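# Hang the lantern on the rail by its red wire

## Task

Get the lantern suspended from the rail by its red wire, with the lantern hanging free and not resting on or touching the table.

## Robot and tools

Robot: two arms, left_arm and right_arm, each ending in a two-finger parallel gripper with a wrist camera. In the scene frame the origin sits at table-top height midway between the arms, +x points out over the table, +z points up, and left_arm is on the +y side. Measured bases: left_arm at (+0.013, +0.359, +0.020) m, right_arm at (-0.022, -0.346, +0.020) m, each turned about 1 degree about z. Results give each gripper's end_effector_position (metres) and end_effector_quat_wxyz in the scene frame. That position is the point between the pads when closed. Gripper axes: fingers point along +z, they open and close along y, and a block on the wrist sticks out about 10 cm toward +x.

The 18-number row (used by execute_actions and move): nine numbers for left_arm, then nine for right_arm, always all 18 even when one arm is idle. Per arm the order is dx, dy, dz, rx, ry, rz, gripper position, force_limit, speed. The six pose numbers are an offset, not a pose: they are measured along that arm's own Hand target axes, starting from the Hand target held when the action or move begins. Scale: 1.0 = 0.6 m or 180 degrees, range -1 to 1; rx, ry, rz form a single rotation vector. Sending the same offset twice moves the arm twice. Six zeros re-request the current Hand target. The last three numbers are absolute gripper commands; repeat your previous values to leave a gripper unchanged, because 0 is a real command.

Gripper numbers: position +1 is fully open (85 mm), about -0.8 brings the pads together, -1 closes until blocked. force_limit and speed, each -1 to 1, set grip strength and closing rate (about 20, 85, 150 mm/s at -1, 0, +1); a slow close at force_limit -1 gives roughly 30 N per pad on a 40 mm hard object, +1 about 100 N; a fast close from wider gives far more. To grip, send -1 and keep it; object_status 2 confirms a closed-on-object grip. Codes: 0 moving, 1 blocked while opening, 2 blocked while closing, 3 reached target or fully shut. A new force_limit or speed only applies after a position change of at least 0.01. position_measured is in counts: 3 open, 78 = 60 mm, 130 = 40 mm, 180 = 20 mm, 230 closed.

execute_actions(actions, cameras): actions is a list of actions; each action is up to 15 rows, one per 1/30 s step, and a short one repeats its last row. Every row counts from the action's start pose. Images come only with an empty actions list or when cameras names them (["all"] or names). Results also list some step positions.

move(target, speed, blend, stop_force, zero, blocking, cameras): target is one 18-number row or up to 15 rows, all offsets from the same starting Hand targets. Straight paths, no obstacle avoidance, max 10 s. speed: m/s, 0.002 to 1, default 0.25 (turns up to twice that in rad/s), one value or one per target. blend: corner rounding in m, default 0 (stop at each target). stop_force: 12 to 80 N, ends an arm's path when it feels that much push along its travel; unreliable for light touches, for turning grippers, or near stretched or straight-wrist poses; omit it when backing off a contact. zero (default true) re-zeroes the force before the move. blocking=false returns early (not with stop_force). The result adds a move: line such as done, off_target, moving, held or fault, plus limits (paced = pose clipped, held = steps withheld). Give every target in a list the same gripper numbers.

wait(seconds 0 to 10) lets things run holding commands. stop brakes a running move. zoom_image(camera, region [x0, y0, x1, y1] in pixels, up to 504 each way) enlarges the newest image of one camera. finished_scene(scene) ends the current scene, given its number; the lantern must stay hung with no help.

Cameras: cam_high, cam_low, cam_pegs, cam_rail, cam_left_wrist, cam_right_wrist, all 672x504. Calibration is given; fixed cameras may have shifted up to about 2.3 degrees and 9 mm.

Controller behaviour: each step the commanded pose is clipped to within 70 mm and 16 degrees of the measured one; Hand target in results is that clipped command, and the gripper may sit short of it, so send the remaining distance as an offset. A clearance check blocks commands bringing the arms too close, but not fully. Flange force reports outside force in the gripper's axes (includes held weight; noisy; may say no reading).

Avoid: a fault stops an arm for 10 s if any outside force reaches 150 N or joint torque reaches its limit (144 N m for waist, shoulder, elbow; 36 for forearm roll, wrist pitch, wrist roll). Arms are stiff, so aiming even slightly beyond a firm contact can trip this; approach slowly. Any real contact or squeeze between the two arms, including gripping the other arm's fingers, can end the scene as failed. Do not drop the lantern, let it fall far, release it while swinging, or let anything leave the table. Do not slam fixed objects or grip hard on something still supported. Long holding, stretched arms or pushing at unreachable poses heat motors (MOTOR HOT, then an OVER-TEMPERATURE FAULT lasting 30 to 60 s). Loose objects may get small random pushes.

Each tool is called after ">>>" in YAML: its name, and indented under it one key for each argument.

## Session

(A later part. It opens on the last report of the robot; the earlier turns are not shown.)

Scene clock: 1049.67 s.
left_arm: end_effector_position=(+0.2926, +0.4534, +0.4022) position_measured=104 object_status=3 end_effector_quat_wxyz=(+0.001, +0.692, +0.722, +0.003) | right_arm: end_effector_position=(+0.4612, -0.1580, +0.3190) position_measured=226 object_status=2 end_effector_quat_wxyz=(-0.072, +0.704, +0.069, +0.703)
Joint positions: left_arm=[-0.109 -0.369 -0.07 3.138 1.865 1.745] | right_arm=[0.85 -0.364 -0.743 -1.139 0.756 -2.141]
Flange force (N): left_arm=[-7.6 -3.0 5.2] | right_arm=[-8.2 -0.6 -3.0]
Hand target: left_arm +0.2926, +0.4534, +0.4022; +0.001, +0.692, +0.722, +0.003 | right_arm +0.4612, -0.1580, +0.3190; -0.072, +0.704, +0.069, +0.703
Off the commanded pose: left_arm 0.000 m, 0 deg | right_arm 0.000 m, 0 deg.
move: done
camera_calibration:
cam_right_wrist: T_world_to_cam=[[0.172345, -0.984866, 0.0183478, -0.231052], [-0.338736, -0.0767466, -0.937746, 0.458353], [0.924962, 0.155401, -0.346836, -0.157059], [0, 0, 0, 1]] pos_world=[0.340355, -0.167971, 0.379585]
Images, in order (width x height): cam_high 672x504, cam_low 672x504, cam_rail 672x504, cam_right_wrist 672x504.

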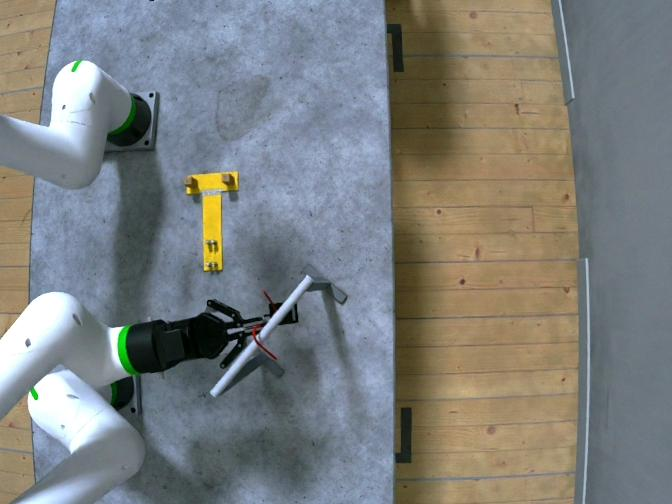

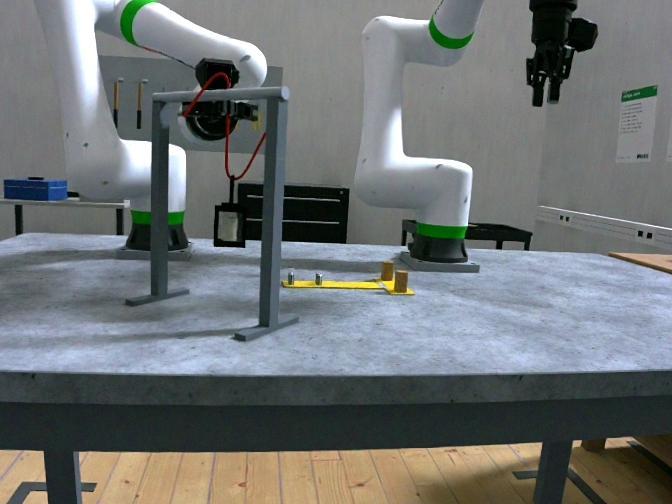

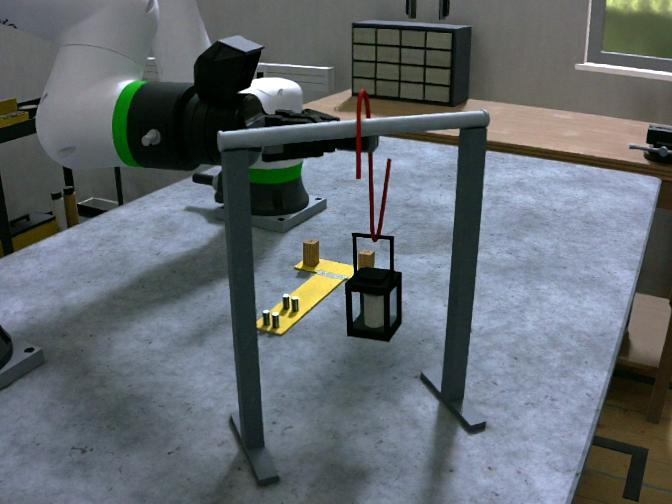

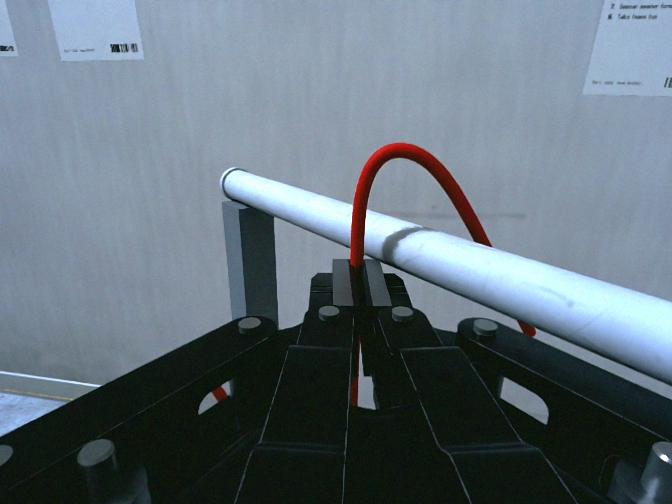

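>>> move:
  target: [0,0,0,0,0,0,0.2,0,0,-0.05,0.006,0.005,0,0,0,-1,0.3,-1]
  speed: 0.012
  stop_force: 12
  cameras: ["cam_low","cam_rail","cam_high","cam_right_wrist"]

>>> zoom_image:
  camera: "cam_rail"
  region: [290, 20, 450, 180]

>>> zoom_image:
  camera: "cam_high"
  region: [180, 250, 330, 400]

>>> zoom_image:
  camera: "cam_low"
  region: [150, 20, 310, 200]

Scene clock: 1058.03 s.
left_arm: end_effector_position=(+0.2926, +0.4534, +0.4022) position_measured=104 object_status=3 end_effector_quat_wxyz=(+0.001, +0.692, +0.722, +0.003) | right_arm: end_effector_position=(+0.4638, -0.1601, +0.2974) position_measured=226 object_status=2 end_effector_quat_wxyz=(-0.072, +0.704, +0.069, +0.703)
Joint positions: left_arm=[-0.109 -0.369 -0.07 3.138 1.865 1.745] | right_arm=[0.873 -0.299 -0.777 -1.069 0.82 -2.253]
Flange force (N): left_arm=[-7.6 -3.5 5.1] | right_arm=[4.1 8.0 1.9]
Hand target: left_arm +0.2926, +0.4534, +0.4022; +0.001, +0.692, +0.722, +0.003 | right_arm +0.4638, -0.1601, +0.2974; -0.072, +0.704, +0.069, +0.703 (not the last commanded pose)
Off the commanded pose: left_arm 0.000 m, 0 deg | right_arm 0.008 m, 0 deg.
move: contact (right_arm)
camera_calibration:
cam_right_wrist: T_world_to_cam=[[0.172246, -0.984882, 0.0184201, -0.233164], [-0.338532, -0.0767457, -0.93782, 0.438679], [0.925055, 0.1553, -0.346633, -0.166787], [0, 0, 0, 1]] pos_world=[0.342955, -0.170071, 0.357884]
Images, in order (width x height): cam_high 672x504, cam_low 672x504, cam_rail 672x504, cam_right_wrist 672x504.

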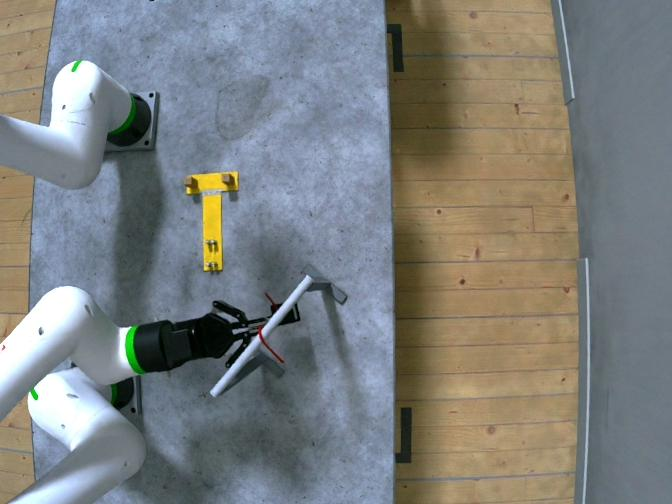

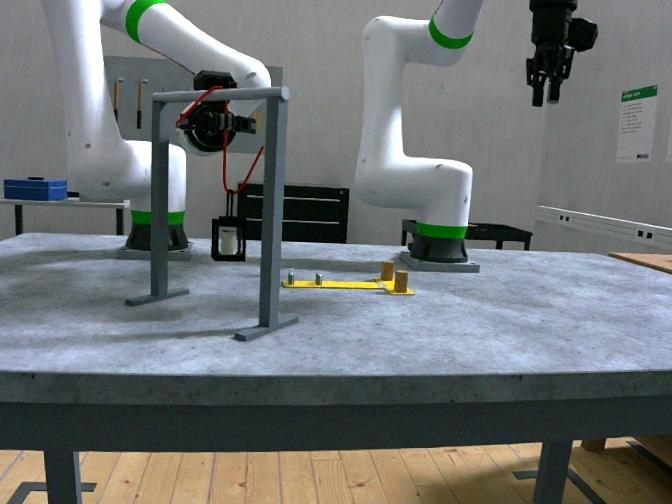

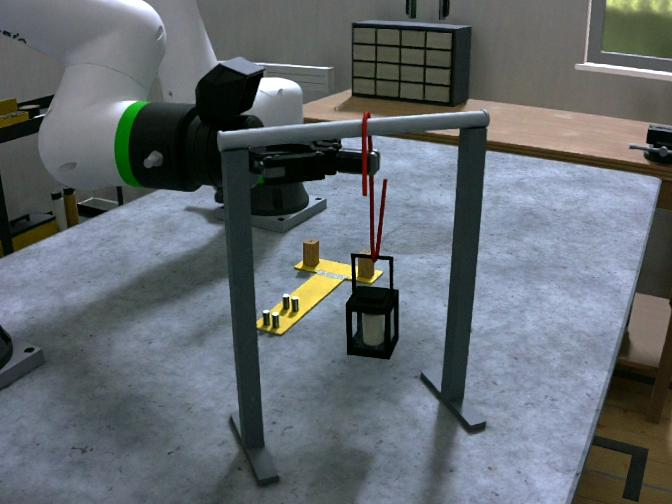

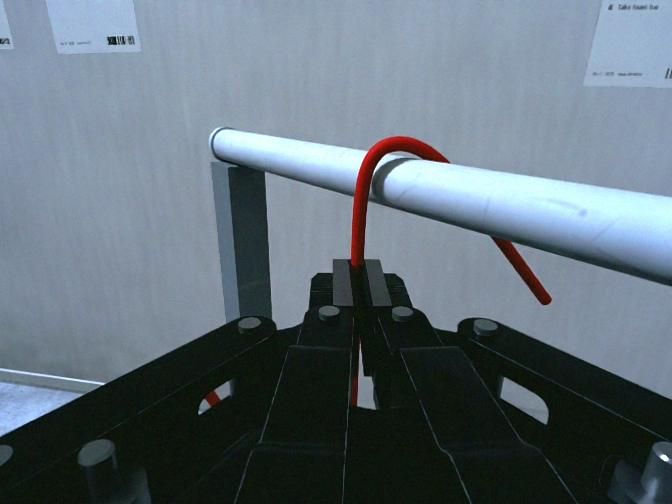

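Scaled by 3.150 from the camera's 672x504 image, which has a finer 960x720 frame.

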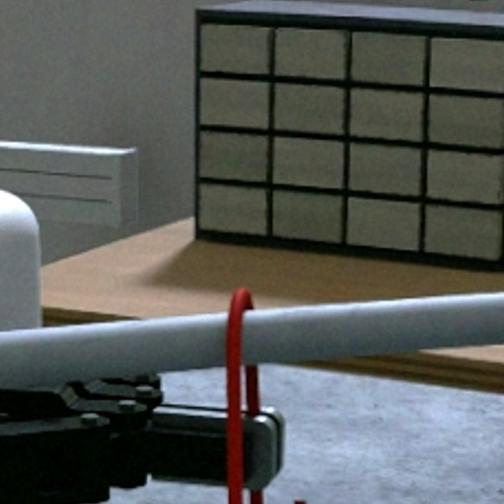

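Scaled by 3.360 from the camera's 672x504 image, which has a finer 960x720 frame.

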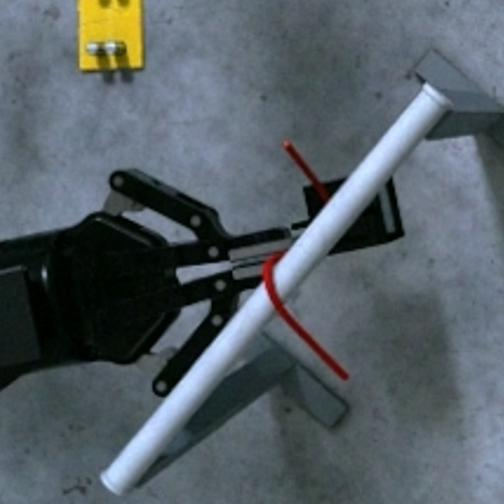

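Scaled by 2.800 from the camera's 672x504 image, which has a finer 960x720 frame.

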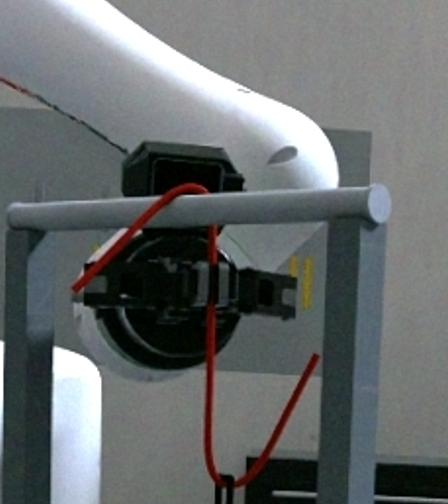

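>>> move:
  target:
    - [0,0,0,0,0,0,0.2,0,0,0.003,0,0,0,0,0,-1,0.3,-1]
    - [0,0,0,0,0,0,0.2,0,0,0.003,0,0,0,0,0,-0.55,0,-1]
  speed: 0.02
  cameras: ["cam_rail","cam_right_wrist"]

Scene clock: 1062.30 s.
left_arm: end_effector_position=(+0.2926, +0.4534, +0.4022) position_measured=104 object_status=3 end_effector_quat_wxyz=(+0.001, +0.692, +0.722, +0.003) | right_arm: end_effector_position=(+0.4638, -0.1601, +0.2992) position_measured=199 object_status=0 end_effector_quat_wxyz=(-0.072, +0.704, +0.069, +0.703)
Joint positions: left_arm=[-0.109 -0.369 -0.07 3.138 1.865 1.745] | right_arm=[0.87 -0.305 -0.774 -1.073 0.814 -2.244]
Flange force (N): left_arm=[-7.6 -3.1 4.7] | right_arm=[-4.7 2.2 -0.5]
Hand target: left_arm +0.2926, +0.4534, +0.4022; +0.001, +0.692, +0.722, +0.003 | right_arm +0.4638, -0.1601, +0.2992; -0.072, +0.704, +0.069, +0.703
Off the commanded pose: left_arm 0.000 m, 0 deg | right_arm 0.000 m, 0 deg.
move: done
camera_calibration:
cam_right_wrist: T_world_to_cam=[[0.172226, -0.984887, 0.0183065, -0.233151], [-0.338671, -0.0766539, -0.937777, 0.440417], [0.925008, 0.15531, -0.346755, -0.1661], [0, 0, 0, 1]] pos_world=[0.342955, -0.17007, 0.359685]
Images, in order (width x height): cam_rail 672x504, cam_right_wrist 672x504.

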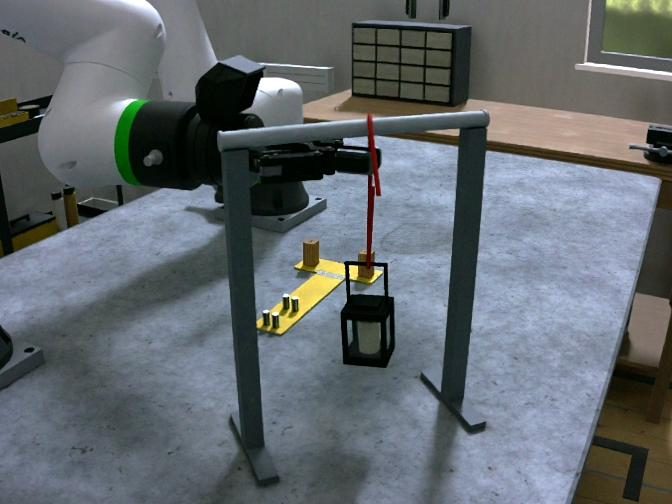

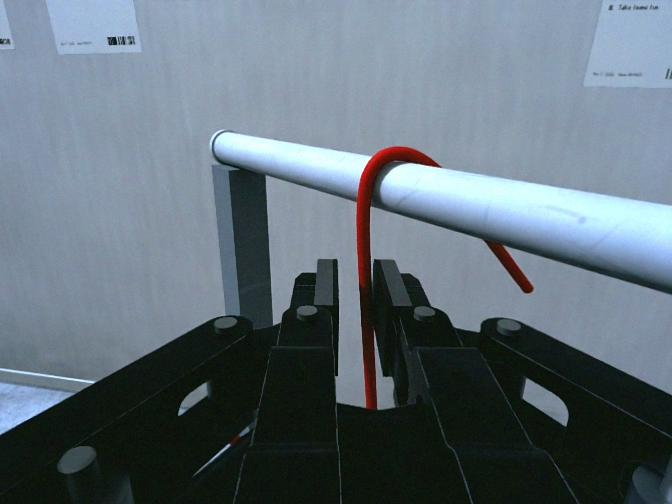

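>>> move:
  target:
    - [0,0,0,0,0,0,0.2,0,0,0,0.003,-0.0,0,0,0,-0.42,0,-1]
    - [0,0,0,0,0,0,0.2,0,0,0,0.003,-0.08,0,0,0,-0.42,0,-1]
    - [0,0,0,0,0,0,0.2,0,0,0,0,-0.25,0,0,0,-0.42,0,-1]
  speed: [0.02,0.04,0.12]
  cameras: ["cam_rail","cam_low","cam_high","cam_right_wrist"]

>>> wait:
  seconds: 3
  cameras: ["cam_rail","cam_low"]

Scene clock: 1072.23 s.
left_arm: end_effector_position=(+0.2926, +0.4534, +0.4022) position_measured=104 object_status=3 end_effector_quat_wxyz=(+0.001, +0.692, +0.722, +0.003) | right_arm: end_effector_position=(+0.3168, -0.1898, +0.2994) position_measured=182 object_status=3 end_effector_quat_wxyz=(-0.072, +0.704, +0.069, +0.703)
Joint positions: left_arm=[-0.109 -0.369 -0.07 3.138 1.865 1.745] | right_arm=[1.266 -0.896 -0.97 -1.534 1.091 -1.657]
Flange force (N): left_arm=[-7.5 -3.3 4.9] | right_arm=no reading
Hand target: left_arm +0.2926, +0.4534, +0.4022; +0.001, +0.692, +0.722, +0.003 | right_arm +0.3168, -0.1898, +0.2994; -0.072, +0.704, +0.069, +0.703
Off the commanded pose: left_arm 0.000 m, 0 deg | right_arm 0.000 m, 0 deg.
move: done
camera_calibration:
cam_right_wrist: T_world_to_cam=[[0.172259, -0.98488, 0.0183986, -0.237127], [-0.338653, -0.0767504, -0.937776, 0.388519], [0.925009, 0.15531, -0.346753, -0.0254429], [0, 0, 0, 1]] pos_world=[0.195955, -0.199771, 0.359884]
Images, in order (width x height): cam_high 672x504, cam_low 672x504, cam_rail 672x504, cam_right_wrist 672x504.

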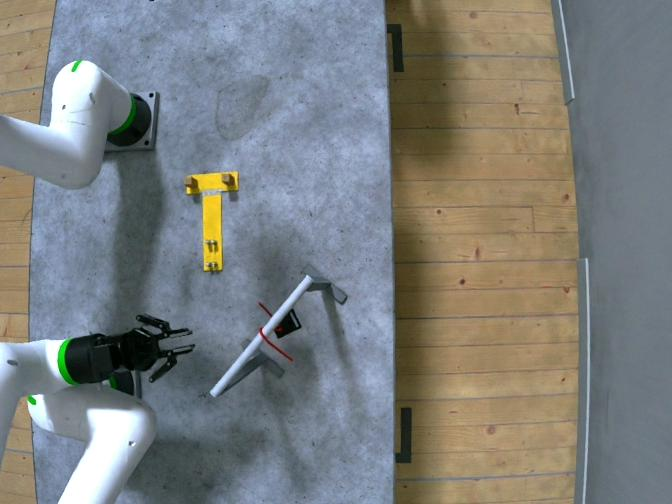

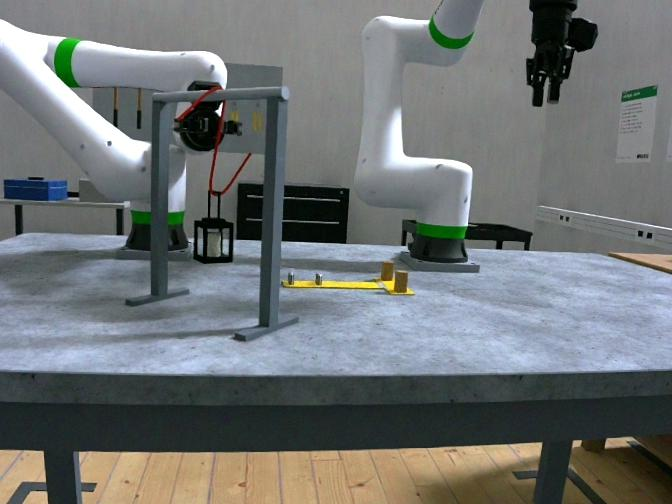

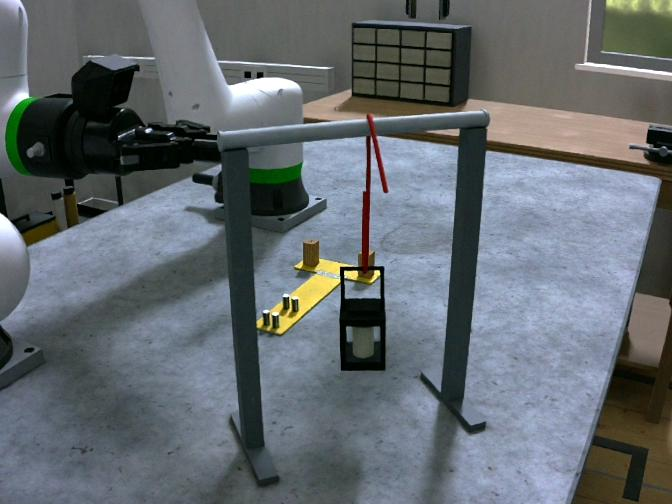

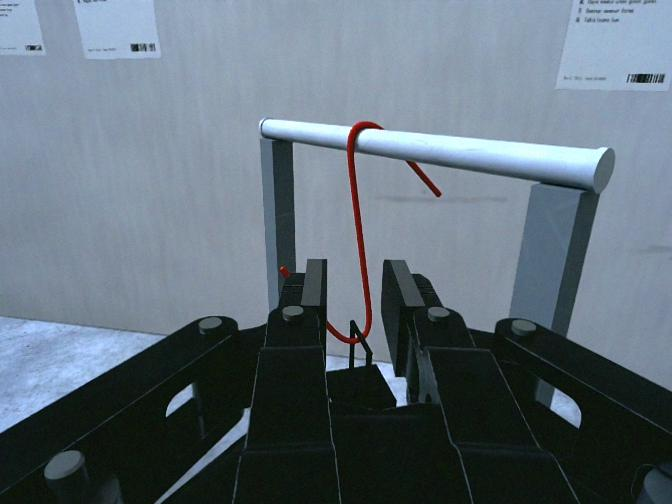

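Scene clock: 1075.23 s.
left_arm: end_effector_position=(+0.2926, +0.4534, +0.4022) position_measured=104 object_status=3 end_effector_quat_wxyz=(+0.001, +0.692, +0.722, +0.003) | right_arm: end_effector_position=(+0.3168, -0.1898, +0.2994) position_measured=182 object_status=3 end_effector_quat_wxyz=(-0.072, +0.704, +0.069, +0.703)
Joint positions: left_arm=[-0.109 -0.369 -0.07 3.138 1.865 1.745] | right_arm=[1.266 -0.896 -0.97 -1.534 1.091 -1.657]
Flange force (N): left_arm=[-7.6 -3.5 5.3] | right_arm=no reading
Hand target: left_arm +0.2926, +0.4534, +0.4022; +0.001, +0.692, +0.722, +0.003 | right_arm +0.3168, -0.1898, +0.2994; -0.072, +0.704, +0.069, +0.703
Tool commands: left_gripper/position=+0.2 left_gripper/force_limit=+0.0 left_gripper/speed=+0.0 right_gripper/position=-0.42 right_gripper/force_limit=+0.0 right_gripper/speed=-1.0
Off the commanded pose: left_arm 0.000 m, 0 deg | right_arm 0.000 m, 0 deg.
wait: 3.00 s; at rest by 0.17 s
Images, in order (width x height): cam_low 672x504, cam_rail 672x504.

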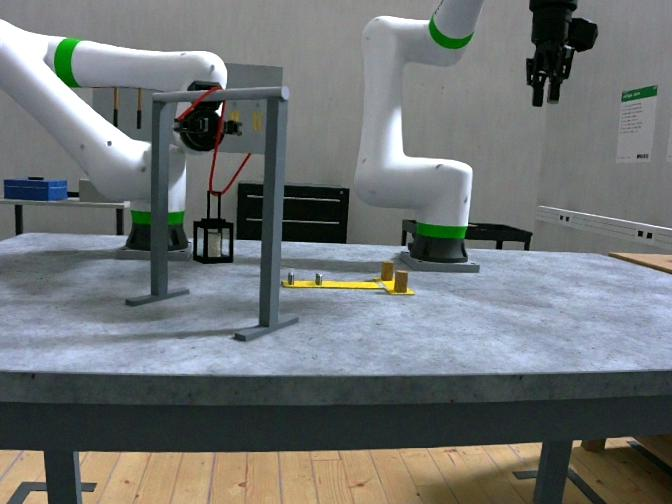

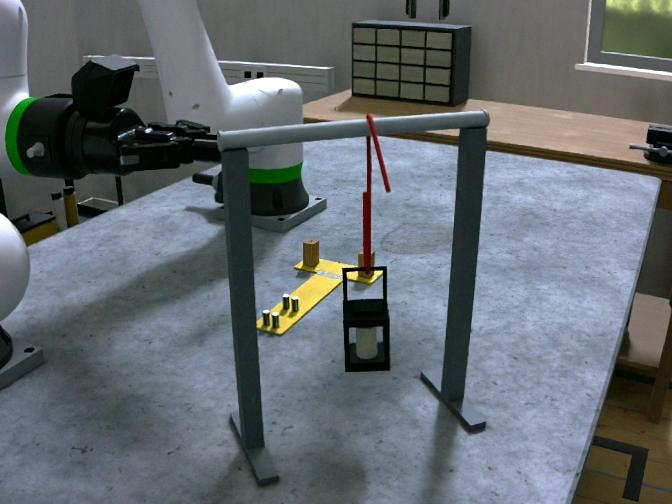

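Hanging well.

>>> finished_scene:
  scene: 1

The scene is finished: the task was done.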